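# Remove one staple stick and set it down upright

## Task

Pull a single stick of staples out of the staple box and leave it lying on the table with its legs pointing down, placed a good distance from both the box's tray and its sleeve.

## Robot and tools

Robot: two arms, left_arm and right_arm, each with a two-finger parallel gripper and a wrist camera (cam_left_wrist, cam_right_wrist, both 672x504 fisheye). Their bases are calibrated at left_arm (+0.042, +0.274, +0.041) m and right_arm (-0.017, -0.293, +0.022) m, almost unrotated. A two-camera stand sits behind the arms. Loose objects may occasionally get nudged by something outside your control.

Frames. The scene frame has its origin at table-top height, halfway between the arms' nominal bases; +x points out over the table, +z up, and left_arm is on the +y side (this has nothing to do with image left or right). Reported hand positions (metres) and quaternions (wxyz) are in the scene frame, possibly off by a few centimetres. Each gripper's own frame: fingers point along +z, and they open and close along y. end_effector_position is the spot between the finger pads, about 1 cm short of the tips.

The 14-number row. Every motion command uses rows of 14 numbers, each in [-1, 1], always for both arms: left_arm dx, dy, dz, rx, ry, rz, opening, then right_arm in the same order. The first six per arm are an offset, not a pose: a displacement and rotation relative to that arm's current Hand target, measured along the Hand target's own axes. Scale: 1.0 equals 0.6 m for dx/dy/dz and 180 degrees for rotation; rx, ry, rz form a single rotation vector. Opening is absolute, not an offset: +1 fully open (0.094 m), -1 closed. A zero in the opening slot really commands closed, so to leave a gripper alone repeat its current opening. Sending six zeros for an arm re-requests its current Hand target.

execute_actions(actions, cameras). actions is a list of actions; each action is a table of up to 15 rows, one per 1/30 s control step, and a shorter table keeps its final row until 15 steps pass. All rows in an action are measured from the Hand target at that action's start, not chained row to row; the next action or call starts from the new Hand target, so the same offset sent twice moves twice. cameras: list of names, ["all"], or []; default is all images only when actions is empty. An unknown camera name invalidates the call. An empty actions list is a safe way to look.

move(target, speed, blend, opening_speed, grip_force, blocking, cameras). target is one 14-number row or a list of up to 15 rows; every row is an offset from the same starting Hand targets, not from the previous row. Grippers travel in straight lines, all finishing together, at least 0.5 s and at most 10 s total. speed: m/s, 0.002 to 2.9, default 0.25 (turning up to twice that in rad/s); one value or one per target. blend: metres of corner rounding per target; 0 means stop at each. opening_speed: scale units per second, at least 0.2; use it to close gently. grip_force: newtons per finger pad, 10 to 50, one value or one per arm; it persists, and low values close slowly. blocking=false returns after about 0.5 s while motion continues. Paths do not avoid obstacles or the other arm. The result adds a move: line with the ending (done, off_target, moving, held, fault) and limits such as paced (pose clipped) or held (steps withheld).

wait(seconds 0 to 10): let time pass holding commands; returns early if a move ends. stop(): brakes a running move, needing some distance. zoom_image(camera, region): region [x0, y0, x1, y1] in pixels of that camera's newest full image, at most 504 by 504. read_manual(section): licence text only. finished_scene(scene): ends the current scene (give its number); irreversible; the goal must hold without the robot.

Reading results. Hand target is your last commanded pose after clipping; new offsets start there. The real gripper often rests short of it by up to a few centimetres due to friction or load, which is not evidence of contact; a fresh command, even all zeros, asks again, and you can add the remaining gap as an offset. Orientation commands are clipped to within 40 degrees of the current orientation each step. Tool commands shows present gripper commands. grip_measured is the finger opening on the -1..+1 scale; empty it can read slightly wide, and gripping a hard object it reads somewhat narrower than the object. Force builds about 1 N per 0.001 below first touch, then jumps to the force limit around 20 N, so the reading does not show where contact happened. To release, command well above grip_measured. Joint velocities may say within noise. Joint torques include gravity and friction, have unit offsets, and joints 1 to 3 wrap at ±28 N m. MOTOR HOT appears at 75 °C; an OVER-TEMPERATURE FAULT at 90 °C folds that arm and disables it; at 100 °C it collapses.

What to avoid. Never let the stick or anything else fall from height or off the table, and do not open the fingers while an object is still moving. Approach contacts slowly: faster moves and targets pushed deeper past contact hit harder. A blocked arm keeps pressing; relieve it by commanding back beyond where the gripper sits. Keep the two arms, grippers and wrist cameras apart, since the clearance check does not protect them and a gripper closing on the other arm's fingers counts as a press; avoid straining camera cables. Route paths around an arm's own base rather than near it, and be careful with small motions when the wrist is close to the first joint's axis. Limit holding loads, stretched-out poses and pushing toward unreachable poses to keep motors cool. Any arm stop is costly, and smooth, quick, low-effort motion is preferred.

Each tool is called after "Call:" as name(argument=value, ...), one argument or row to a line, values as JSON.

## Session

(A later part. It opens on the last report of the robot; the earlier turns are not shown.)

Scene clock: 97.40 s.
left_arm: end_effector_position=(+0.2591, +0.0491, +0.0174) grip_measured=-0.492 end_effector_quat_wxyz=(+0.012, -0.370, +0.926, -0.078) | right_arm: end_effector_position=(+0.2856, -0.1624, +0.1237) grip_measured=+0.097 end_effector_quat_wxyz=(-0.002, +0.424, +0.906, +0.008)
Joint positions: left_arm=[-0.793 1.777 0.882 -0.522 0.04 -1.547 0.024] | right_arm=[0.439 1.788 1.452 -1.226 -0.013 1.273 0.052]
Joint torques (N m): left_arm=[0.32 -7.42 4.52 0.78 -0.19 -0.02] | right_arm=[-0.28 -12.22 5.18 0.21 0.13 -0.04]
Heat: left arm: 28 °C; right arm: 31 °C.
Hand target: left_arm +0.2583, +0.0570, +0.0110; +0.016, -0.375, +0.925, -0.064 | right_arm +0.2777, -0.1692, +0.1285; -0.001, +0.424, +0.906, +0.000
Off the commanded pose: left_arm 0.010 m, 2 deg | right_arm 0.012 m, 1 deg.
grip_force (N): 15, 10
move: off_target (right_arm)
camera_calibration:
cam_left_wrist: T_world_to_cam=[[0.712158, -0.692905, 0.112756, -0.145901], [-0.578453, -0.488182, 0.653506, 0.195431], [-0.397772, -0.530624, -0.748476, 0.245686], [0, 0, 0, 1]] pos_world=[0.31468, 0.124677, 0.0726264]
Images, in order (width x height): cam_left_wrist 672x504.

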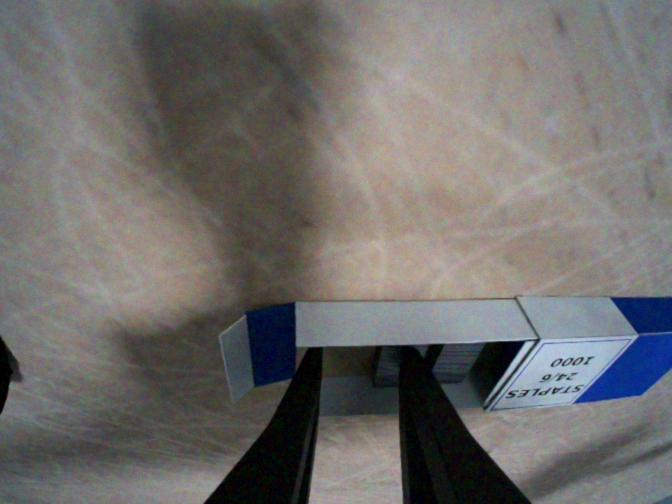

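Call:
move(
  target=[
    [0,-0.004,-0.04,0,0,0,-0.49,0,0,0,0,0,0,0.1],
    [0,-0.0135,-0.022,0,0,0,-0.49,0,0,0,0,0,0,0.1],
    [0,-0.0135,-0.006,0,0,0,-0.49,0,0,0,0,0,0,0.1],
  ],
  cameras=["cam_left_wrist"],
  speed=0.05,
)

Call:
zoom_image(
  camera="cam_left_wrist",
  region=[300, 290, 500, 420],
)

Scene clock: 100.03 s.
left_arm: end_effector_position=(+0.2565, +0.0519, +0.0175) grip_measured=-0.492 end_effector_quat_wxyz=(+0.006, -0.371, +0.926, -0.066) | right_arm: end_effector_position=(+0.2856, -0.1624, +0.1237) grip_measured=+0.097 end_effector_quat_wxyz=(-0.002, +0.424, +0.906, +0.008)
Joint positions: left_arm=[-0.793 1.784 0.897 -0.557 0.04 -1.547 0.024] | right_arm=[0.439 1.788 1.452 -1.226 -0.013 1.273 0.052]
Joint torques (N m): left_arm=[0.31 -7.09 6.37 0.82 -0.19 -0.03] | right_arm=[-0.28 -12.21 5.18 0.21 0.13 -0.04]
Heat: left arm: 28 °C; right arm: 30 °C.
Hand target: left_arm +0.2637, +0.0516, +0.0156; +0.016, -0.375, +0.924, -0.064 | right_arm +0.2777, -0.1692, +0.1285; -0.001, +0.424, +0.906, +0.000
Off the commanded pose: left_arm 0.007 m, 1 deg | right_arm 0.012 m, 1 deg.
grip_force (N): 15, 10
move: off_target (right_arm)
camera_calibration:
cam_left_wrist: T_world_to_cam=[[0.714417, -0.694536, 0.0850208, -0.142045], [-0.565467, -0.501498, 0.654787, 0.192589], [-0.412136, -0.515868, -0.751016, 0.249078], [0, 0, 0, 1]] pos_world=[0.313036, 0.126419, 0.0730333]
Images, in order (width x height): cam_left_wrist 672x504.

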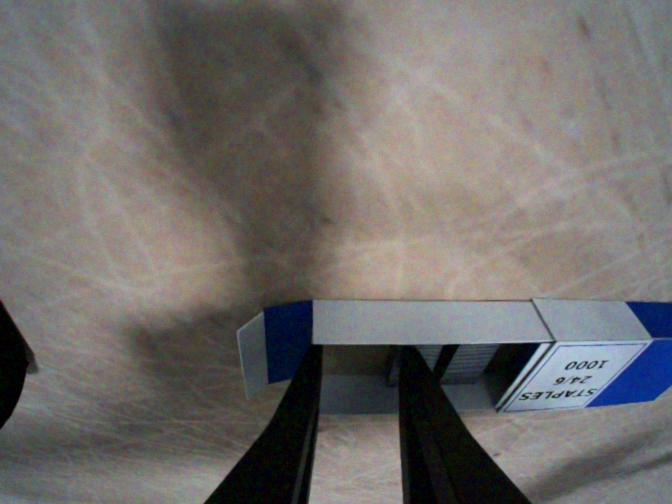

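Scaled by 2.520 from the camera's 672x504 image, which has a finer 960x720 frame.

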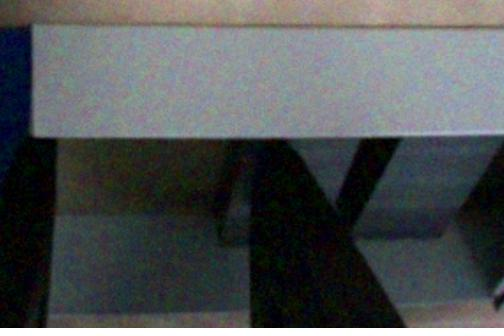

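Call:
move(
  target=[
    [0,0,-0.075,0,0,0,-0.49,0,0,0,0,0,0,0.1],
    [0,0,-0.03,0,0,0,-0.49,0,0,0,0,0,0,0.1],
  ],
  cameras=["cam_left_wrist"],
  speed=0.08,
)

Call:
zoom_image(
  camera="cam_left_wrist",
  region=[300, 240, 500, 390],
)

Scene clock: 102.27 s.
left_arm: end_effector_position=(+0.2608, +0.0476, +0.0395) grip_measured=-0.492 end_effector_quat_wxyz=(+0.010, -0.370, +0.926, -0.074) | right_arm: end_effector_position=(+0.2856, -0.1624, +0.1237) grip_measured=+0.097 end_effector_quat_wxyz=(-0.002, +0.424, +0.906, +0.008)
Joint positions: left_arm=[-0.793 1.74 0.944 -0.631 0.04 -1.547 0.024] | right_arm=[0.439 1.788 1.452 -1.226 -0.013 1.273 0.052]
Joint torques (N m): left_arm=[0.39 -7.42 4.83 0.87 -0.19 -0.01] | right_arm=[-0.29 -12.21 5.16 0.21 0.13 -0.05]
Heat: left arm: 28 °C; right arm: 30 °C.
Hand target: left_arm +0.2623, +0.0535, +0.0335; +0.016, -0.375, +0.924, -0.064 | right_arm +0.2777, -0.1692, +0.1285; -0.001, +0.424, +0.906, +0.000
Off the commanded pose: left_arm 0.009 m, 1 deg | right_arm 0.012 m, 1 deg.
grip_force (N): 15, 10
move: off_target (right_arm)
camera_calibration:
cam_left_wrist: T_world_to_cam=[[0.713213, -0.693306, 0.103222, -0.150564], [-0.57392, -0.493051, 0.653848, 0.180216], [-0.402423, -0.525574, -0.749552, 0.263119], [0, 0, 0, 1]] pos_world=[0.316698, 0.122757, 0.0949292]
Images, in order (width x height): cam_left_wrist 672x504.

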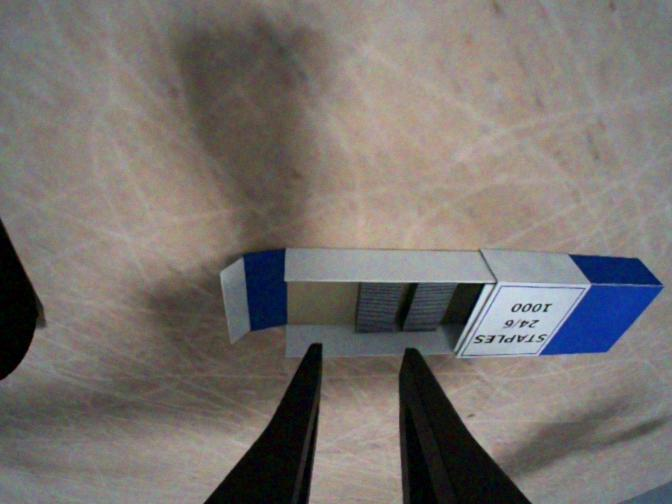

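Scaled by 2.520 from the camera's 672x504 image, which has a finer 960x720 frame.

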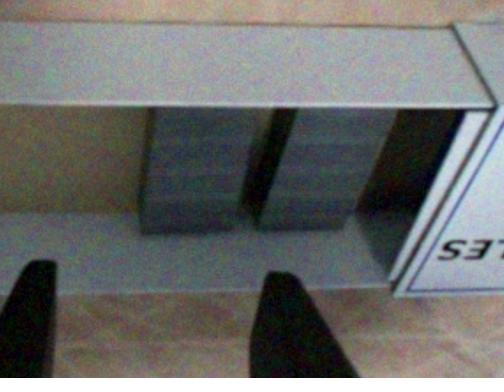

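Call:
move(
  target=[
    [0,0.018,0.01,0,0,0,-0.49,0,0,0,0,0,0,0.1],
    [0,0.018,0.037,0,0,0,-0.49,0,0,0,0,0,0,0.1],
    [0,0.018,0.037,0,0,0,-0.9,0,0,0,0,0,0,0.1],
    [0,0.018,-0.05,0,0,0,-0.9,0,0,0,0,0,0,0.1],
    [0,0,0.01,0,0,0,-0.9,0,0,0,0,0,0,0.1],
  ],
  cameras=["cam_left_wrist"],
  speed=0.06,
  grip_force=[30,10],
)

Call:
zoom_image(
  camera="cam_left_wrist",
  region=[300, 240, 500, 390],
)

Scene clock: 109.70 s.
left_arm: end_effector_position=(+0.2545, +0.0540, +0.0274) grip_measured=-0.898 end_effector_quat_wxyz=(+0.005, -0.371, +0.927, -0.063) | right_arm: end_effector_position=(+0.2856, -0.1624, +0.1237) grip_measured=+0.097 end_effector_quat_wxyz=(-0.002, +0.424, +0.906, +0.008)
Joint positions: left_arm=[-0.793 1.755 0.91 -0.606 0.04 -1.547 0.005] | right_arm=[0.439 1.788 1.452 -1.226 -0.013 1.273 0.052]
Joint torques (N m): left_arm=[0.39 -7.32 6.6 0.8 -0.2 -0.02] | right_arm=[-0.29 -12.22 5.18 0.21 0.14 -0.04]
Heat: left arm: 27 °C; right arm: 30 °C.
Hand target: left_arm +0.2627, +0.0529, +0.0275; +0.016, -0.375, +0.925, -0.064 | right_arm +0.2777, -0.1692, +0.1285; -0.001, +0.424, +0.906, +0.000
Off the commanded pose: left_arm 0.008 m, 1 deg | right_arm 0.012 m, 1 deg.
grip_force (N): 30, 10
move: off_target (right_arm)
camera_calibration:
cam_left_wrist: T_world_to_cam=[[0.714814, -0.694887, 0.0785608, -0.139929], [-0.562576, -0.504676, 0.654837, 0.185363], [-0.41539, -0.512283, -0.751676, 0.257457], [0, 0, 0, 1]] pos_world=[0.311249, 0.128205, 0.0831347]
Images, in order (width x height): cam_left_wrist 672x504.

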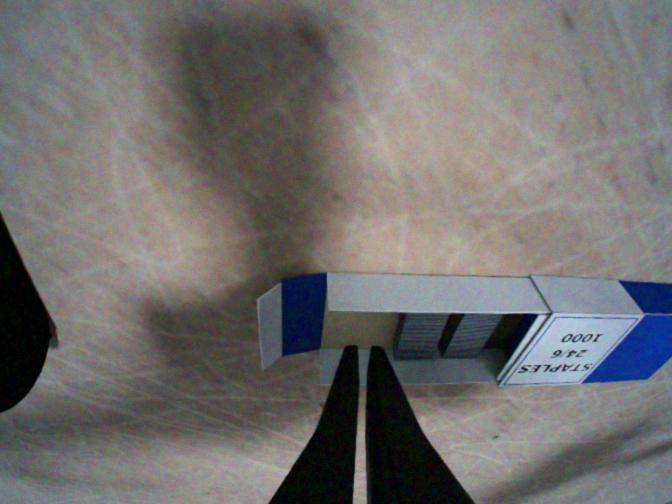

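Scaled by 2.520 from the camera's 672x504 image, which has a finer 960x720 frame.

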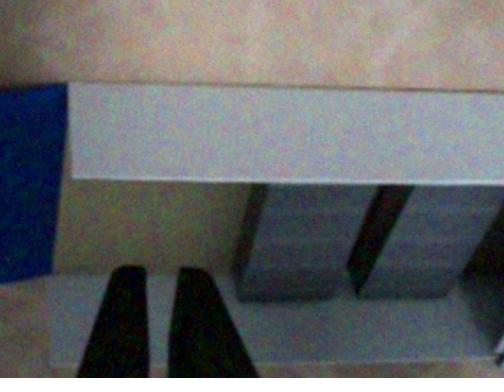

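Call:
move(
  target=[
    [0,0,-0.05,0.061,0,0,-0.66,0,0,0,0,0,0,0.1],
    [0,0,0.004,0.061,0,0,-0.66,0,0,0,0,0,0,0.1],
  ],
  cameras=["cam_left_wrist"],
  speed=0.08,
)

Call:
zoom_image(
  camera="cam_left_wrist",
  region=[300, 240, 500, 390],
)

Scene clock: 113.13 s.
left_arm: end_effector_position=(+0.2621, +0.0483, +0.0298) grip_measured=-0.662 end_effector_quat_wxyz=(+0.047, -0.368, +0.915, -0.159) | right_arm: end_effector_position=(+0.2856, -0.1624, +0.1237) grip_measured=+0.097 end_effector_quat_wxyz=(-0.002, +0.424, +0.906, +0.008)
Joint positions: left_arm=[-0.789 1.632 0.721 -0.329 0.04 -1.55 0.016] | right_arm=[0.439 1.788 1.452 -1.226 -0.013 1.273 0.052]
Joint torques (N m): left_arm=[0.27 -6.41 4.88 1.24 -0.15 -0.01] | right_arm=[-0.28 -12.22 5.18 0.21 0.13 -0.05]
Heat: left arm: 27 °C; right arm: 30 °C.
Hand target: left_arm +0.2631, +0.0527, +0.0252; +0.052, -0.372, +0.914, -0.153 | right_arm +0.2777, -0.1692, +0.1285; -0.001, +0.424, +0.906, +0.000
Off the commanded pose: left_arm 0.006 m, 1 deg | right_arm 0.012 m, 1 deg.
grip_force (N): 30, 10
move: off_target (right_arm)
camera_calibration:
cam_left_wrist: T_world_to_cam=[[0.692092, -0.662805, 0.285828, -0.151241], [-0.656073, -0.412532, 0.63197, 0.205948], [-0.300959, -0.624905, -0.720359, 0.233988], [0, 0, 0, 1]] pos_world=[0.310211, 0.130937, 0.0816314]
Images, in order (width x height): cam_left_wrist 672x504.

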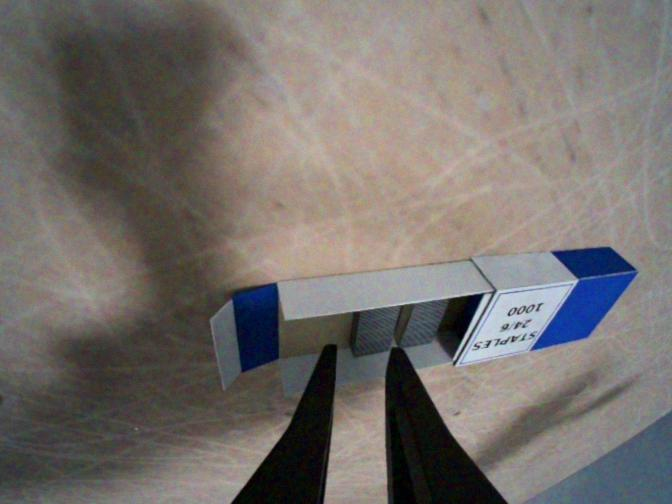

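Scaled by 2.520 from the camera's 672x504 image, which has a finer 960x720 frame.

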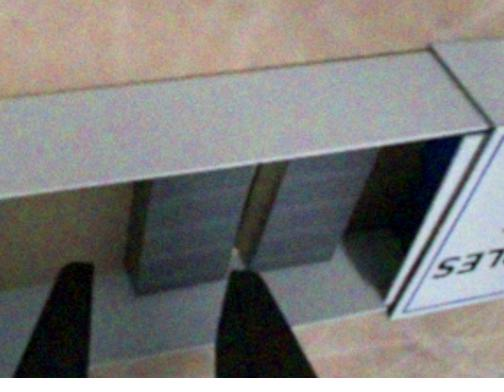

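Call:
move(
  target=[
    [0,0.021,0.012,0,0,0,-0.66,0,0,0,0,0,0,0.1],
    [0,0.021,0.029,0,0,0,-0.66,0,0,0,0,0,0,0.1],
  ],
  cameras=["cam_left_wrist"],
  speed=0.06,
)

Call:
zoom_image(
  camera="cam_left_wrist",
  region=[300, 260, 500, 410],
)

Scene clock: 115.00 s.
left_arm: end_effector_position=(+0.2613, +0.0490, +0.0151) grip_measured=-0.662 end_effector_quat_wxyz=(+0.052, -0.367, +0.913, -0.169) | right_arm: end_effector_position=(+0.2856, -0.1624, +0.1237) grip_measured=+0.097 end_effector_quat_wxyz=(-0.002, +0.424, +0.906, +0.008)
Joint positions: left_arm=[-0.789 1.66 0.664 -0.221 0.04 -1.551 0.016] | right_arm=[0.439 1.788 1.452 -1.226 -0.013 1.273 0.052]
Joint torques (N m): left_arm=[0.16 -5.31 4.23 1.22 -0.16 -0.01] | right_arm=[-0.29 -12.22 5.18 0.21 0.13 -0.04]
Heat: left arm: 27 °C; right arm: 30 °C.
Hand target: left_arm +0.2583, +0.0570, +0.0047; +0.052, -0.372, +0.914, -0.153 | right_arm +0.2777, -0.1692, +0.1285; -0.001, +0.424, +0.906, +0.000
Off the commanded pose: left_arm 0.013 m, 2 deg | right_arm 0.012 m, 1 deg.
grip_force (N): 30, 10
move: off_target (left_arm, right_arm)
camera_calibration:
cam_left_wrist: T_world_to_cam=[[0.687978, -0.657149, 0.307964, -0.145579], [-0.665851, -0.402772, 0.628026, 0.217213], [-0.288668, -0.637126, -0.714662, 0.220936], [0, 0, 0, 1]] pos_world=[0.308564, 0.132584, 0.0663119]
Images, in order (width x height): cam_left_wrist 672x504.

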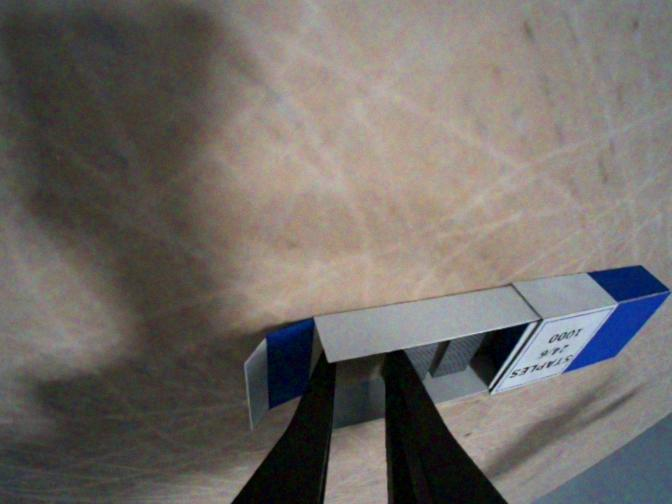

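Scaled by 2.520 from the camera's 672x504 image, which has a finer 960x720 frame.

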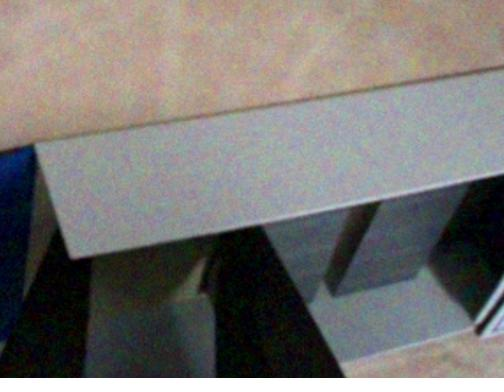

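Call:
move(
  target=[
    [0,0,-0.05,0,0,0,-0.66,0,0,0,0,0,0,0.1],
    [0,-0.012,-0.03,0,0,0,-0.66,0,0,0,0,0,0,0.1],
    [0,-0.012,0.001,0,0,0,-0.66,0,0,0,0,0,0,0.1],
  ],
  cameras=["cam_left_wrist"],
  speed=0.07,
)

Call:
zoom_image(
  camera="cam_left_wrist",
  region=[300, 260, 500, 410],
)

Scene clock: 117.43 s.
left_arm: end_effector_position=(+0.2617, +0.0487, +0.0146) grip_measured=-0.662 end_effector_quat_wxyz=(+0.050, -0.368, +0.914, -0.166) | right_arm: end_effector_position=(+0.2856, -0.1624, +0.1237) grip_measured=+0.097 end_effector_quat_wxyz=(-0.002, +0.424, +0.906, +0.008)
Joint positions: left_arm=[-0.789 1.668 0.674 -0.231 0.039 -1.552 0.016] | right_arm=[0.439 1.788 1.452 -1.226 -0.013 1.273 0.052]
Joint torques (N m): left_arm=[0.14 -4.38 5.75 1.2 -0.15 0] | right_arm=[-0.28 -12.21 5.19 0.21 0.13 -0.04]
Heat: left arm: 27 °C; right arm: 30 °C.
Hand target: left_arm +0.2632, +0.0520, +0.0064; +0.052, -0.372, +0.914, -0.153 | right_arm +0.2777, -0.1692, +0.1285; -0.001, +0.424, +0.906, +0.000
Off the commanded pose: left_arm 0.009 m, 2 deg | right_arm 0.012 m, 1 deg.
grip_force (N): 30, 10
move: off_target (right_arm)
camera_calibration:
cam_left_wrist: T_world_to_cam=[[0.690226, -0.658308, 0.300364, -0.146387], [-0.661999, -0.406907, 0.629431, 0.216757], [-0.292139, -0.633291, -0.716657, 0.221281], [0, 0, 0, 1]] pos_world=[0.309179, 0.131968, 0.0661188]
Images, in order (width x height): cam_left_wrist 672x504.

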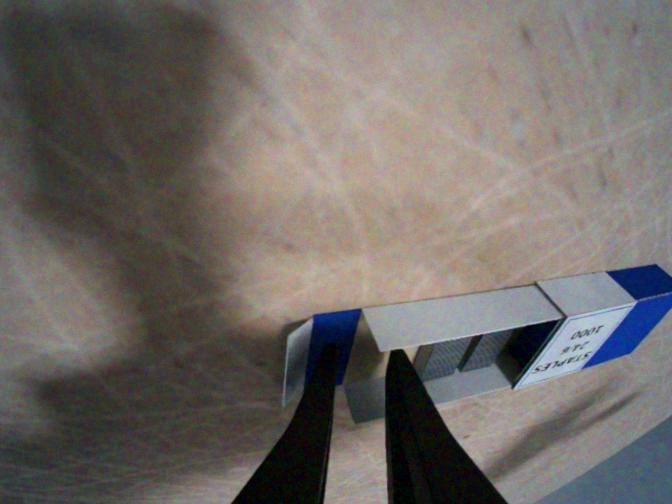

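Scaled by 2.520 from the camera's 672x504 image, which has a finer 960x720 frame.

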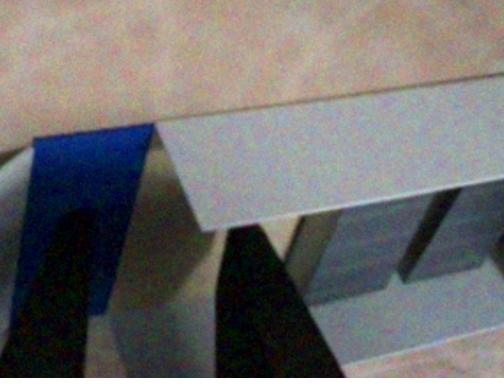

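Call:
move(
  target=[
    [0,0,-0.08,0,0,0,-0.66,0,0,0,0,0,0,0.1],
    [0,-0.042,-0.055,-0.02,0,0.006,-0.1,0,0,0,0,0,0,0.1],
  ],
  cameras=["cam_left_wrist"],
  speed=0.1,
)

Call:
zoom_image(
  camera="cam_left_wrist",
  region=[260, 200, 500, 380],
)

Scene clock: 120.60 s.
left_arm: end_effector_position=(+0.2676, +0.0429, +0.0434) grip_measured=-0.102 end_effector_quat_wxyz=(+0.035, -0.366, +0.921, -0.129) | right_arm: end_effector_position=(+0.2856, -0.1624, +0.1237) grip_measured=+0.097 end_effector_quat_wxyz=(-0.002, +0.424, +0.906, +0.008)
Joint positions: left_arm=[-0.789 1.668 0.85 -0.487 0.039 -1.541 0.042] | right_arm=[0.439 1.788 1.452 -1.226 -0.013 1.273 0.052]
Joint torques (N m): left_arm=[0.16 -6.79 7.79 0.79 -0.16 0.08] | right_arm=[-0.29 -12.22 5.18 0.21 0.14 -0.04]
Heat: left arm: 28 °C; right arm: 30 °C.
Hand target: left_arm +0.2730, +0.0429, +0.0457; +0.042, -0.365, +0.922, -0.123 | right_arm +0.2777, -0.1692, +0.1285; -0.001, +0.424, +0.906, +0.000
Off the commanded pose: left_arm 0.006 m, 1 deg | right_arm 0.012 m, 1 deg.
grip_force (N): 30, 10
move: off_target (right_arm)
camera_calibration:
cam_left_wrist: T_world_to_cam=[[0.697743, -0.680708, 0.223138, -0.160563], [-0.631539, -0.437513, 0.64011, 0.192926], [-0.338103, -0.587553, -0.735165, 0.251025], [0, 0, 0, 1]] pos_world=[0.318745, 0.122601, 0.0968786]
Images, in order (width x height): cam_left_wrist 672x504.

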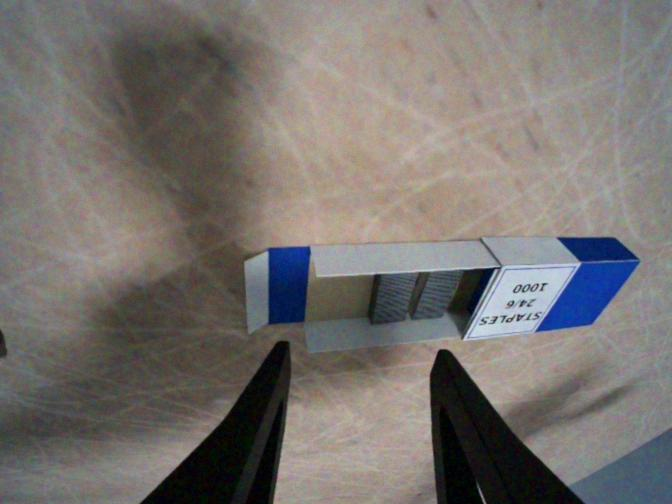

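Scaled by 2.100 from the camera's 672x504 image, which has a finer 960x720 frame.

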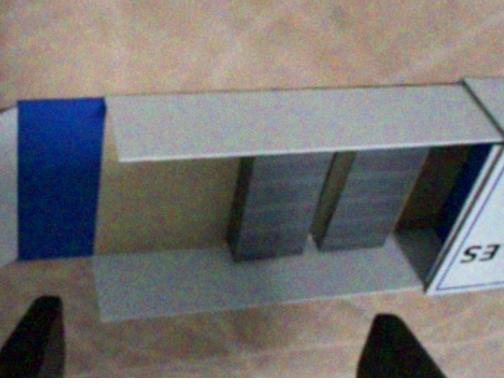

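Call:
move(
  target=[
    [0,-0.023,0.0,0,0,0,-0.1,0,0,0,0,0,0,0.1],
    [0,-0.02,0.022,0,0,0,-0.1,0,0,0,0,0,0,0.1],
  ],
  cameras=["cam_left_wrist"],
  speed=0.08,
)

Call:
zoom_image(
  camera="cam_left_wrist",
  region=[260, 220, 500, 400],
)

Scene clock: 122.67 s.
left_arm: end_effector_position=(+0.2780, +0.0326, +0.0367) grip_measured=-0.102 end_effector_quat_wxyz=(+0.032, -0.366, +0.922, -0.123) | right_arm: end_effector_position=(+0.2856, -0.1624, +0.1237) grip_measured=+0.097 end_effector_quat_wxyz=(-0.002, +0.424, +0.906, +0.008)
Joint positions: left_arm=[-0.789 1.744 0.912 -0.486 0.039 -1.541 0.042] | right_arm=[0.439 1.788 1.452 -1.226 -0.013 1.273 0.052]
Joint torques (N m): left_arm=[-0.06 -7.65 6.28 1.08 -0.17 0.06] | right_arm=[-0.28 -12.22 5.18 0.21 0.13 -0.04]
Heat: left arm: 28 °C; right arm: 30 °C.
Hand target: left_arm +0.2832, +0.0318, +0.0360; +0.042, -0.365, +0.922, -0.123 | right_arm +0.2777, -0.1692, +0.1285; -0.001, +0.424, +0.906, +0.000
Off the commanded pose: left_arm 0.005 m, 1 deg | right_arm 0.012 m, 1 deg.
grip_force (N): 30, 10
move: off_target (right_arm)
camera_calibration:
cam_left_wrist: T_world_to_cam=[[0.699759, -0.682689, 0.21041, -0.173354], [-0.62558, -0.443376, 0.641925, 0.197753], [-0.344945, -0.580821, -0.737333, 0.245416], [0, 0, 0, 1]] pos_world=[0.329671, 0.111875, 0.0904861]
Images, in order (width x height): cam_left_wrist 672x504.

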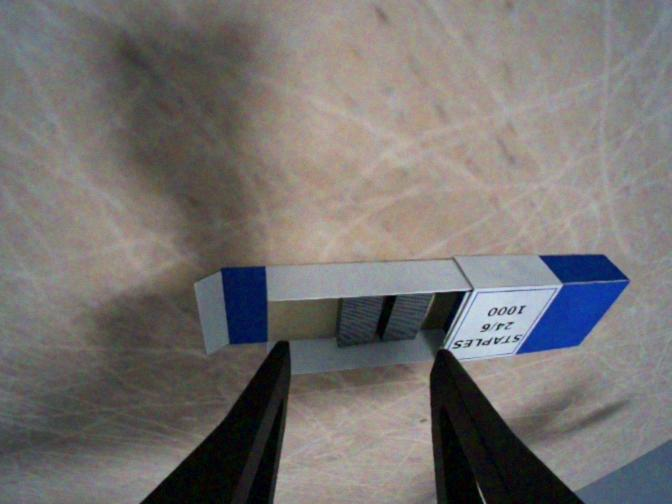

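Scaled by 2.100 from the camera's 672x504 image, which has a finer 960x720 frame.

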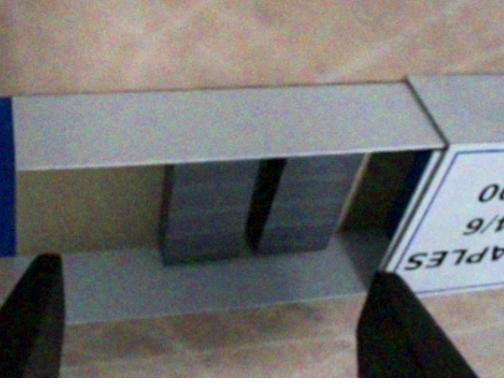

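Call:
move(
  target=[
    [0,-0.015,0.003,0,0,0,-0.1,0,0,0,0,0,0,0.1],
    [0,-0.011,0.02,0,0,0,-0.1,0,0,0,0,0,0,0.1],
  ],
  cameras=["cam_left_wrist"],
  speed=0.07,
)

Call:
zoom_image(
  camera="cam_left_wrist",
  region=[260, 240, 500, 420],
)

Scene clock: 124.40 s.
left_arm: end_effector_position=(+0.2847, +0.0261, +0.0274) grip_measured=-0.102 end_effector_quat_wxyz=(+0.033, -0.366, +0.922, -0.124) | right_arm: end_effector_position=(+0.2856, -0.1624, +0.1237) grip_measured=+0.097 end_effector_quat_wxyz=(-0.002, +0.424, +0.906, +0.008)
Joint positions: left_arm=[-0.789 1.797 0.933 -0.452 0.039 -1.541 0.042] | right_arm=[0.439 1.788 1.452 -1.226 -0.013 1.273 0.052]
Joint torques (N m): left_arm=[-0.17 -7.9 6.27 1.07 -0.18 0.04] | right_arm=[-0.28 -12.22 5.19 0.21 0.13 -0.04]
Heat: left arm: 28 °C; right arm: 30 °C.
Hand target: left_arm +0.2896, +0.0248, +0.0262; +0.042, -0.365, +0.922, -0.123 | right_arm +0.2777, -0.1692, +0.1285; -0.001, +0.424, +0.906, +0.000
Off the commanded pose: left_arm 0.005 m, 1 deg | right_arm 0.012 m, 1 deg.
grip_force (N): 30, 10
move: off_target (right_arm)
camera_calibration:
cam_left_wrist: T_world_to_cam=[[0.699592, -0.682517, 0.211523, -0.18057], [-0.626093, -0.442858, 0.641782, 0.205055], [-0.344352, -0.581418, -0.737139, 0.23685], [0, 0, 0, 1]] pos_world=[0.336269, 0.105277, 0.0811855]
Images, in order (width x height): cam_left_wrist 672x504.

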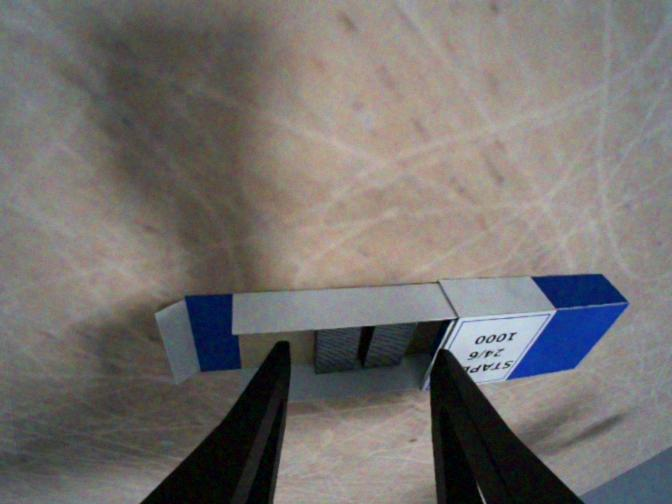

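Scaled by 2.100 from the camera's 672x504 image, which has a finer 960x720 frame.

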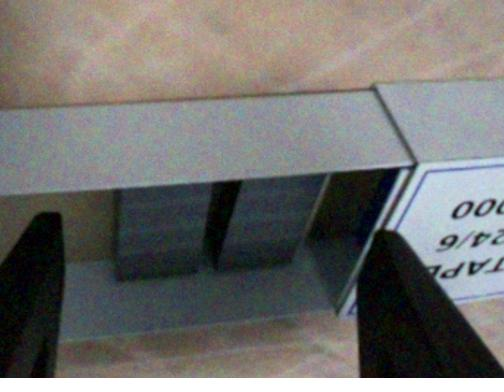

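Call:
move(
  target=[
    [0,-0.003,-0.01,-0.064,0,0,-0.1,0,0,0,0,0,0,0.1],
    [0,-0.004,0.008,-0.064,0,0,-0.1,0,0,0,0,0,0,0.1],
  ],
  cameras=["cam_left_wrist"],
  speed=0.07,
)

Call:
zoom_image(
  camera="cam_left_wrist",
  region=[260, 240, 500, 420],
)

Scene clock: 127.13 s.
left_arm: end_effector_position=(+0.2837, +0.0282, +0.0207) grip_measured=-0.102 end_effector_quat_wxyz=(-0.008, -0.371, +0.928, -0.025) | right_arm: end_effector_position=(+0.2856, -0.1624, +0.1237) grip_measured=+0.097 end_effector_quat_wxyz=(-0.002, +0.424, +0.906, +0.008)
Joint positions: left_arm=[-0.789 1.962 1.166 -0.735 0.035 -1.541 0.042] | right_arm=[0.439 1.788 1.452 -1.226 -0.013 1.273 0.052]
Joint torques (N m): left_arm=[-0.51 -9.42 7.46 0.65 -0.21 0.04] | right_arm=[-0.28 -12.22 5.18 0.21 0.13 -0.04]
Heat: left arm: 28 °C; right arm: 30 °C.
Hand target: left_arm +0.2919, +0.0222, +0.0221; +0.005, -0.367, +0.930, -0.030 | right_arm +0.2777, -0.1692, +0.1285; -0.001, +0.424, +0.906, +0.000
Off the commanded pose: left_arm 0.010 m, 2 deg | right_arm 0.012 m, 1 deg.
grip_force (N): 30, 10
move: off_target (right_arm)
camera_calibration:
cam_left_wrist: T_world_to_cam=[[0.715759, -0.698346, -0.00156604, -0.176733], [-0.528649, -0.543294, 0.652198, 0.184755], [-0.45631, -0.465988, -0.758047, 0.261747], [0, 0, 0, 1]] pos_world=[0.343606, 0.0989264, 0.0776431]
Images, in order (width x height): cam_left_wrist 672x504.

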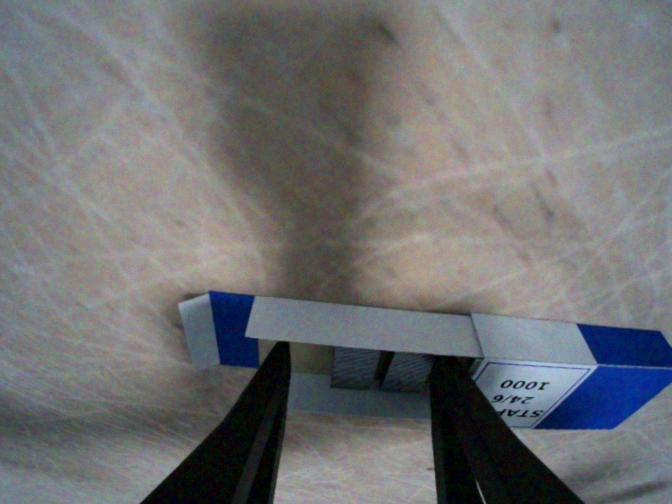

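Scaled by 2.100 from the camera's 672x504 image, which has a finer 960x720 frame.

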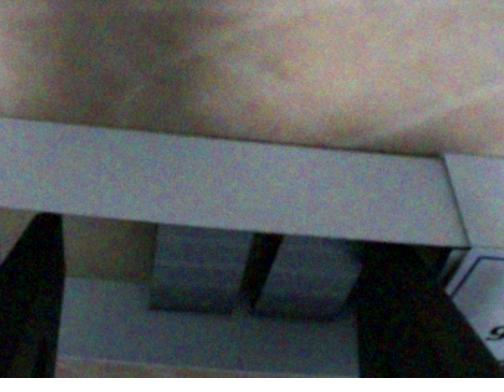

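Call:
move(
  target=[
    [0,-0.005,0.014,0,0,0,-0.1,0,0,0,0,0,0,0.1],
  ],
  cameras=["cam_left_wrist"],
  speed=0.04,
)

Call:
zoom_image(
  camera="cam_left_wrist",
  region=[260, 260, 500, 440],
)

Scene clock: 128.10 s.
left_arm: end_effector_position=(+0.2868, +0.0252, +0.0142) grip_measured=-0.102 end_effector_quat_wxyz=(-0.007, -0.371, +0.928, -0.026) | right_arm: end_effector_position=(+0.2856, -0.1624, +0.1237) grip_measured=+0.097 end_effector_quat_wxyz=(-0.002, +0.424, +0.906, +0.008)
Joint positions: left_arm=[-0.789 1.986 1.171 -0.713 0.034 -1.541 0.042] | right_arm=[0.439 1.788 1.452 -1.226 -0.013 1.273 0.052]
Joint torques (N m): left_arm=[-0.57 -9.26 7.25 0.66 -0.2 0.04] | right_arm=[-0.28 -12.22 5.19 0.21 0.14 -0.04]
Heat: left arm: 28 °C; right arm: 30 °C.
Hand target: left_arm +0.2943, +0.0196, +0.0140; +0.005, -0.367, +0.930, -0.030 | right_arm +0.2777, -0.1692, +0.1285; -0.001, +0.424, +0.906, +0.000
Off the commanded pose: left_arm 0.009 m, 2 deg | right_arm 0.012 m, 1 deg.
grip_force (N): 30, 10
move: off_target (right_arm)
camera_calibration:
cam_left_wrist: T_world_to_cam=[[0.715808, -0.698294, 0.00225901, -0.181057], [-0.530543, -0.54174, 0.651953, 0.189464], [-0.454031, -0.467871, -0.758256, 0.25632], [0, 0, 0, 1]] pos_world=[0.346498, 0.0961337, 0.0712436]
Images, in order (width x height): cam_left_wrist 672x504.

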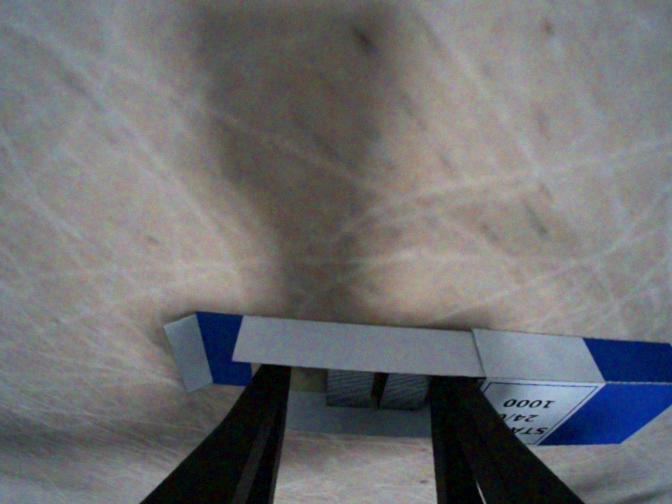

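Scaled by 2.100 from the camera's 672x504 image, which has a finer 960x720 frame.

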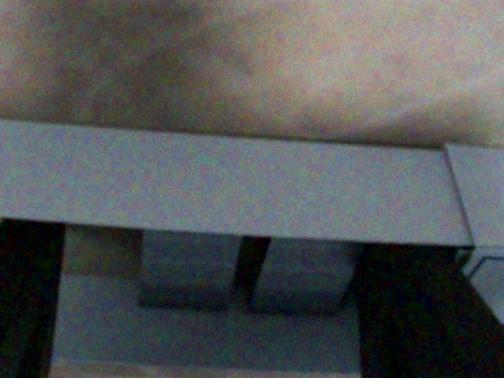

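Call:
move(
  target=[
    [0,0,0,0,0,0,-0.6,0,0,0,0,0,0,0.1],
  ],
  cameras=["cam_left_wrist"],
  grip_force=[20,10],
)

Call:
zoom_image(
  camera="cam_left_wrist",
  region=[260, 260, 500, 440],
)

Scene clock: 130.53 s.
left_arm: end_effector_position=(+0.2872, +0.0248, +0.0142) grip_measured=-0.439 end_effector_quat_wxyz=(-0.007, -0.371, +0.928, -0.027) | right_arm: end_effector_position=(+0.2856, -0.1624, +0.1237) grip_measured=+0.097 end_effector_quat_wxyz=(-0.002, +0.424, +0.906, +0.008)
Joint positions: left_arm=[-0.789 1.986 1.171 -0.711 0.034 -1.541 0.026] | right_arm=[0.439 1.788 1.452 -1.226 -0.013 1.273 0.052]
Joint torques (N m): left_arm=[-0.58 -9.31 7.27 0.62 -0.21 0.03] | right_arm=[-0.28 -12.21 5.18 0.21 0.14 -0.04]
Heat: left arm: 29 °C; right arm: 30 °C.
Hand target: left_arm +0.2943, +0.0196, +0.0140; +0.005, -0.367, +0.930, -0.030 | right_arm +0.2777, -0.1692, +0.1285; -0.001, +0.424, +0.906, +0.000
Off the commanded pose: left_arm 0.009 m, 1 deg | right_arm 0.012 m, 1 deg.
grip_force (N): 20, 10
move: off_target (right_arm)
camera_calibration:
cam_left_wrist: T_world_to_cam=[[0.715841, -0.698249, 0.00452251, -0.181793], [-0.531588, -0.54076, 0.651915, 0.189731], [-0.452753, -0.469071, -0.758279, 0.255987], [0, 0, 0, 1]] pos_world=[0.346893, 0.0957383, 0.0712437]
Images, in order (width x height): cam_left_wrist 672x504.

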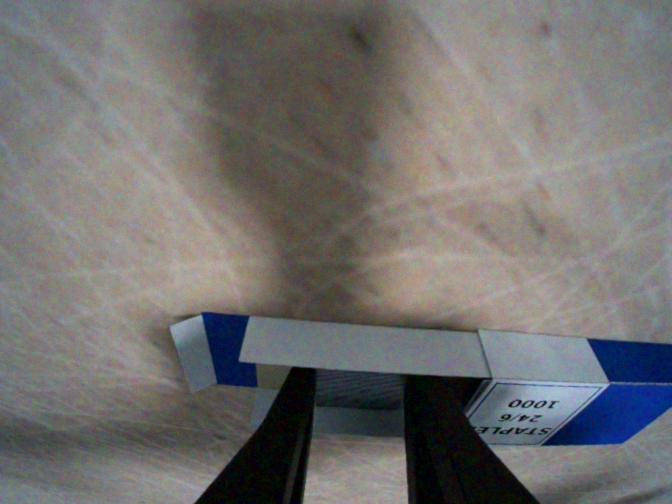

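Scaled by 2.100 from the camera's 672x504 image, which has a finer 960x720 frame.

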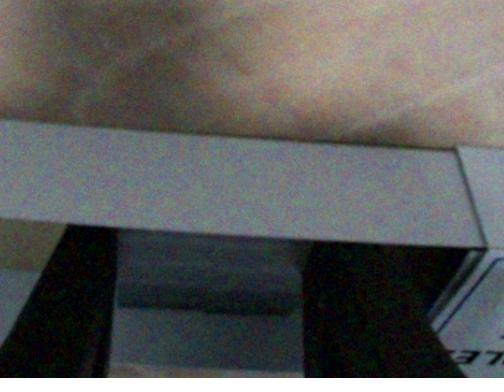

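Call:
move(
  target=[
    [0,0,-0.1,0,0,0,-0.6,0,0,0,0,0,0,0.1],
    [-0.165,0,-0.1,0,0,0,-0.6,0,0,0,0,0,0,0.1],
    [-0.165,0,-0.015,0,0,0,-0.6,0,0,0,0,0,0,0.1],
  ],
  cameras=["cam_left_wrist"],
  speed=0.12,
  blend=[0.02,0.02,0],
)

Scene clock: 133.30 s.
left_arm: end_effector_position=(+0.3668, +0.0861, +0.0271) grip_measured=-0.440 end_effector_quat_wxyz=(+0.005, -0.369, +0.929, -0.034) | right_arm: end_effector_position=(+0.2856, -0.1624, +0.1237) grip_measured=+0.097 end_effector_quat_wxyz=(-0.002, +0.424, +0.906, +0.008)
Joint positions: left_arm=[-0.521 2.034 1.302 -0.779 0.034 -1.268 0.026] | right_arm=[0.439 1.788 1.452 -1.226 -0.013 1.273 0.052]
Joint torques (N m): left_arm=[0.01 -10.52 5.09 0.73 -0.07 0.07] | right_arm=[-0.29 -12.21 5.18 0.21 0.13 -0.04]
Heat: left arm: 29 °C; right arm: 30 °C.
Hand target: left_arm +0.3662, +0.0876, +0.0216; +0.005, -0.367, +0.930, -0.030 | right_arm +0.2777, -0.1692, +0.1285; -0.001, +0.424, +0.906, +0.000
Off the commanded pose: left_arm 0.006 m, 0 deg | right_arm 0.012 m, 1 deg.
grip_force (N): 20, 10
move: off_target (right_arm)
camera_calibration:
cam_left_wrist: T_world_to_cam=[[0.71283, -0.700847, 0.0261972, -0.195352], [-0.55128, -0.536833, 0.638671, 0.264024], [-0.433547, -0.469706, -0.769034, 0.323863], [0, 0, 0, 1]] pos_world=[0.425213, 0.156945, 0.0855548]
Images, in order (width x height): cam_left_wrist 672x504.

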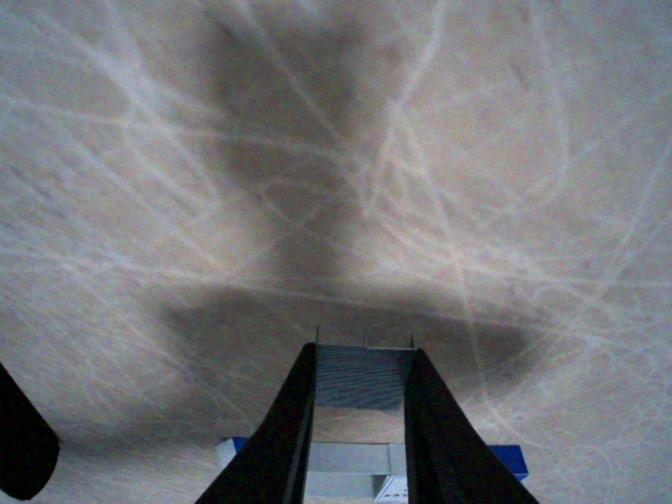

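Call:
move(
  target=[
    [0,0,0.016,0,0,0,-0.6,0,0,0,0,0,0,0.1],
    [0,0,0.028,0,0,0,-0.6,0,0,0,0,0,0,0.1],
  ],
  cameras=["cam_left_wrist"],
  speed=0.03,
)

Scene clock: 134.73 s.
left_arm: end_effector_position=(+0.3695, +0.0844, +0.0146) grip_measured=-0.440 end_effector_quat_wxyz=(+0.008, -0.369, +0.929, -0.038) | right_arm: end_effector_position=(+0.2856, -0.1624, +0.1237) grip_measured=+0.097 end_effector_quat_wxyz=(-0.002, +0.424, +0.906, +0.008)
Joint positions: left_arm=[-0.521 2.06 1.285 -0.726 0.035 -1.268 0.026] | right_arm=[0.439 1.788 1.452 -1.226 -0.013 1.273 0.052]
Joint torques (N m): left_arm=[-0.1 -9.89 4.64 0.74 -0.07 0.06] | right_arm=[-0.28 -12.21 5.19 0.21 0.13 -0.04]
Heat: left arm: 28 °C; right arm: 30 °C.
Hand target: left_arm +0.3667, +0.0867, +0.0049; +0.005, -0.367, +0.930, -0.030 | right_arm +0.2777, -0.1692, +0.1285; -0.001, +0.424, +0.906, +0.000
Off the commanded pose: left_arm 0.010 m, 1 deg | right_arm 0.012 m, 1 deg.
grip_force (N): 20, 10
move: off_target (right_arm)
camera_calibration:
cam_left_wrist: T_world_to_cam=[[0.712536, -0.700734, 0.0355534, -0.198051], [-0.556369, -0.533413, 0.637122, 0.274273], [-0.427489, -0.473753, -0.769942, 0.312698], [0, 0, 0, 1]] pos_world=[0.42739, 0.155661, 0.0730556]
Images, in order (width x height): cam_left_wrist 672x504.

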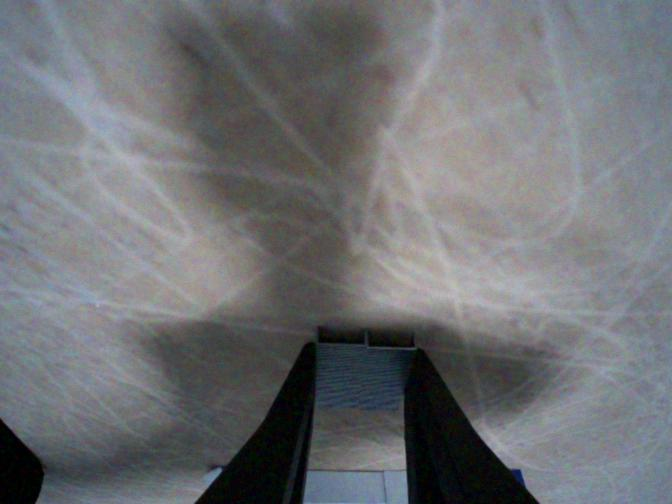

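Call:
move(
  target=[
    [0,0,0.008,0,0,0,-0.6,0,0,0,0,0,0,0.1],
  ],
  cameras=[],
  speed=0.03,
)

Call:
move(
  target=[
    [0,0,0.008,0,0,0,-0.6,0,0,0,0,0,0,0.1],
  ],
  cameras=["cam_left_wrist"],
  speed=0.03,
)

Scene clock: 135.53 s.
left_arm: end_effector_position=(+0.3697, +0.0843, +0.0146) grip_measured=-0.440 end_effector_quat_wxyz=(+0.008, -0.369, +0.929, -0.038) | right_arm: end_effector_position=(+0.2856, -0.1624, +0.1237) grip_measured=+0.097 end_effector_quat_wxyz=(-0.002, +0.424, +0.906, +0.008)
Joint positions: left_arm=[-0.521 2.06 1.285 -0.725 0.035 -1.268 0.026] | right_arm=[0.439 1.788 1.452 -1.226 -0.013 1.273 0.052]
Joint torques (N m): left_arm=[-0.12 -9.14 4.21 0.92 -0.06 0.05] | right_arm=[-0.29 -12.22 5.18 0.21 0.13 -0.04]
Heat: left arm: 28 °C; right arm: 30 °C.
Hand target: left_arm +0.3669, +0.0865, +0.0001; +0.005, -0.367, +0.930, -0.030 | right_arm +0.2777, -0.1692, +0.1285; -0.001, +0.424, +0.906, +0.000
Off the commanded pose: left_arm 0.015 m, 1 deg | right_arm 0.012 m, 1 deg.
grip_force (N): 20, 10
move: off_target (left_arm, right_arm)
No camera images: "cameras" was empty.

Scene clock: 136.23 s.
left_arm: end_effector_position=(+0.3695, +0.0841, +0.0141) grip_measured=-0.440 end_effector_quat_wxyz=(+0.008, -0.369, +0.929, -0.039) | right_arm: end_effector_position=(+0.2856, -0.1624, +0.1237) grip_measured=+0.097 end_effector_quat_wxyz=(-0.002, +0.424, +0.906, +0.008)
Joint positions: left_arm=[-0.521 2.06 1.282 -0.722 0.037 -1.268 0.026] | right_arm=[0.439 1.788 1.452 -1.226 -0.013 1.273 0.052]
Joint torques (N m): left_arm=[-0.16 -8.32 3.93 1.06 -0.08 0.05] | right_arm=[-0.28 -12.22 5.19 0.21 0.13 -0.04]
Heat: left arm: 28 °C; right arm: 30 °C.
Hand target: left_arm +0.3671, +0.0862, -0.0047; +0.005, -0.367, +0.930, -0.030 | right_arm +0.2777, -0.1692, +0.1285; -0.001, +0.424, +0.906, +0.000
Off the commanded pose: left_arm 0.019 m, 1 deg | right_arm 0.012 m, 1 deg.
grip_force (N): 20, 10
move: off_target (left_arm, right_arm)
camera_calibration:
cam_left_wrist: T_world_to_cam=[[0.712416, -0.700761, 0.0373928, -0.198171], [-0.556799, -0.532021, 0.63791, 0.274406], [-0.427129, -0.475278, -0.769202, 0.31213], [0, 0, 0, 1]] pos_world=[0.427288, 0.155467, 0.0724549]
Images, in order (width x height): cam_left_wrist 672x504.

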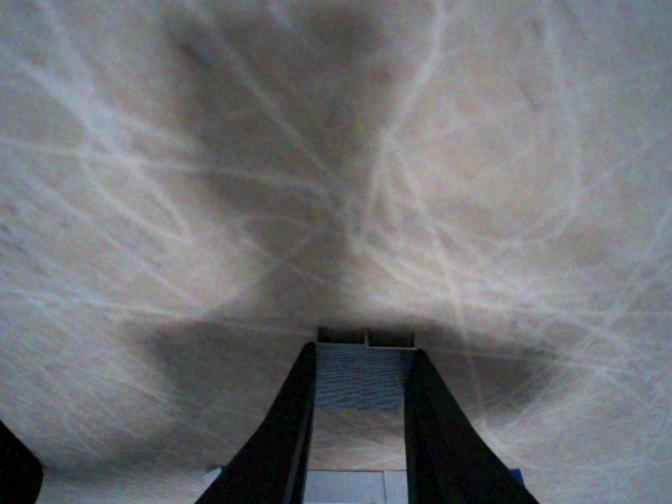

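Call:
move(
  target=[
    [0,0,-0.014,0,0,0,-0.6,0,0,0,0,0,0,0.1],
    [0,0,-0.014,0,0,0,-0.2,0,0,0,0,0,0,0.1],
    [0,0,-0.12,0,0,0,-0.2,0,0,0,0,0,0,0.1],
    [0,0,-0.14,0,0,0.5,-0.1,0,0,0,0,0,0,0.1],
  ],
  cameras=["cam_left_wrist"],
  speed=0.12,
)

Call:
zoom_image(
  camera="cam_left_wrist",
  region=[260, 160, 460, 310],
)

Scene clock: 145.97 s.
left_arm: end_effector_position=(+0.3529, +0.0936, +0.0592) grip_measured=-0.202 end_effector_quat_wxyz=(-0.004, +0.397, +0.918, -0.018) | right_arm: end_effector_position=(+0.2856, -0.1624, +0.1237) grip_measured=+0.097 end_effector_quat_wxyz=(-0.002, +0.424, +0.906, +0.008)
Joint positions: left_arm=[-0.521 1.982 1.367 -0.959 0.036 0.305 0.037] | right_arm=[0.439 1.788 1.452 -1.226 -0.013 1.273 0.052]
Joint torques (N m): left_arm=[0.39 -14.46 8.17 0.32 -0.08 0.05] | right_arm=[-0.29 -12.22 5.18 0.21 0.13 -0.04]
Heat: left arm: 29 °C; right arm: 30 °C.
Hand target: left_arm +0.3644, +0.0907, +0.0791; +0.025, +0.398, +0.917, -0.018 | right_arm +0.2777, -0.1692, +0.1285; -0.001, +0.424, +0.906, +0.000
Tool commands: left_gripper/opening=-0.2 right_gripper/opening=+0.1
Off the commanded pose: left_arm 0.023 m, 3 deg | right_arm 0.012 m, 1 deg.
grip_force (N): 20, 10
move: off_target (left_arm, right_arm; path cut at 10 s); path passed 3 of 4 targets; target 4's new opening was not sent; target 2's new opening was sent with left_arm's hand 0.011 m and 1 deg from that target
camera_calibration:
cam_left_wrist: T_world_to_cam=[[-0.702177, -0.711987, -0.00472676, 0.321242], [-0.560344, 0.548503, 0.620612, 0.142622], [-0.439275, 0.438428, -0.784104, 0.263947], [0, 0, 0, 1]] pos_world=[0.421431, 0.0347698, 0.119967]
Images, in order (width x height): cam_left_wrist 672x504.

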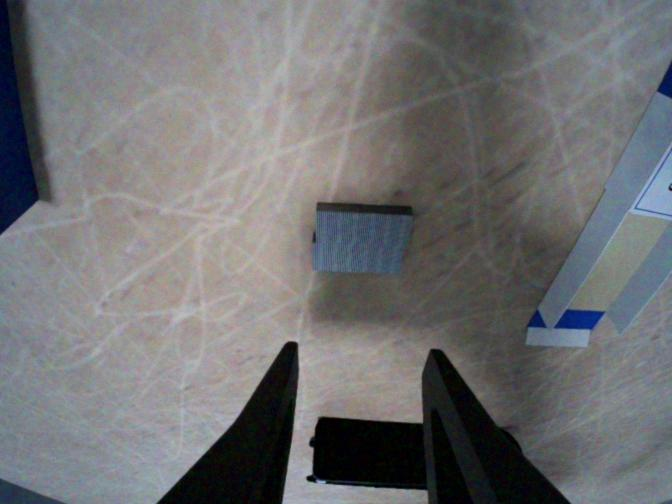

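Scaled by 2.520 from the camera's 672x504 image, which has a finer 960x720 frame.

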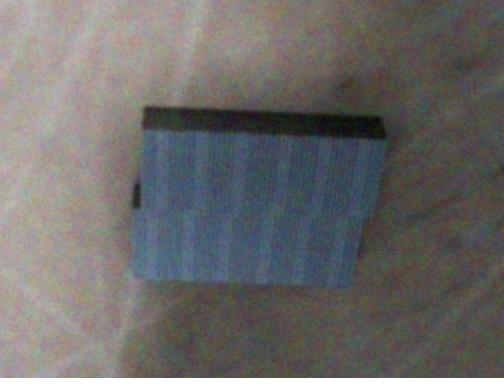

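Call:
move(
  target=[
    [0.0065,-0.004,0.095,0,0,0,-0.2,0,0,0,0,0,0,0.1],
  ],
  cameras=["cam_left_wrist"],
  speed=0.1,
)

Call:
zoom_image(
  camera="cam_left_wrist",
  region=[260, 210, 460, 360],
)

Scene clock: 147.70 s.
left_arm: end_effector_position=(+0.3613, +0.0889, +0.0278) grip_measured=-0.202 end_effector_quat_wxyz=(+0.024, +0.397, +0.917, -0.020) | right_arm: end_effector_position=(+0.2856, -0.1624, +0.1237) grip_measured=+0.097 end_effector_quat_wxyz=(-0.002, +0.424, +0.906, +0.008)
Joint positions: left_arm=[-0.521 2.017 1.28 -0.781 0.036 0.306 0.037] | right_arm=[0.439 1.788 1.452 -1.226 -0.013 1.273 0.052]
Joint torques (N m): left_arm=[-0.23 -10.26 5.05 0.75 -0.09 0.01] | right_arm=[-0.29 -12.22 5.18 0.21 0.13 -0.04]
Heat: left arm: 29 °C; right arm: 30 °C.
Hand target: left_arm +0.3618, +0.0889, +0.0220; +0.025, +0.398, +0.917, -0.018 | right_arm +0.2777, -0.1692, +0.1285; -0.001, +0.424, +0.906, +0.000
Off the commanded pose: left_arm 0.006 m, 0 deg | right_arm 0.012 m, 1 deg.
grip_force (N): 20, 10
move: off_target (right_arm)
camera_calibration:
cam_left_wrist: T_world_to_cam=[[-0.701815, -0.712091, -0.0195292, 0.323959], [-0.589458, 0.565121, 0.577215, 0.179606], [-0.399994, 0.41661, -0.816358, 0.233642], [0, 0, 0, 1]] pos_world=[0.426685, 0.0318514, 0.0933907]
Images, in order (width x height): cam_left_wrist 672x504.

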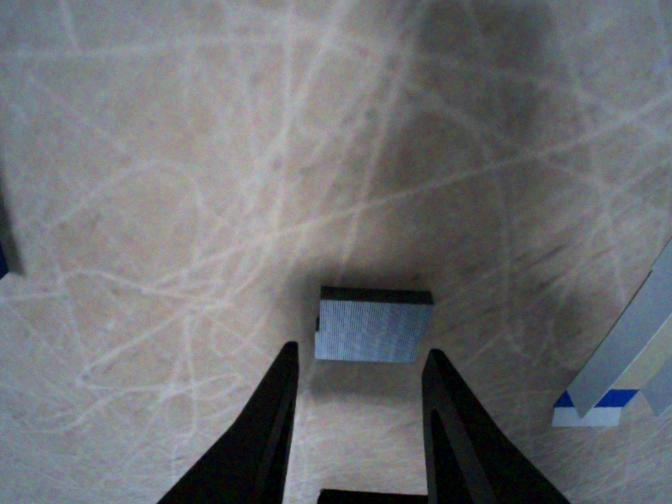

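Scaled by 2.520 from the camera's 672x504 image, which has a finer 960x720 frame.

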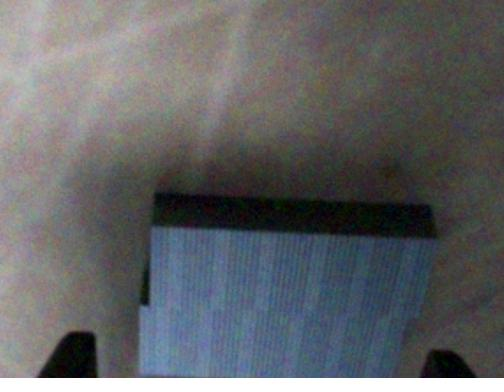

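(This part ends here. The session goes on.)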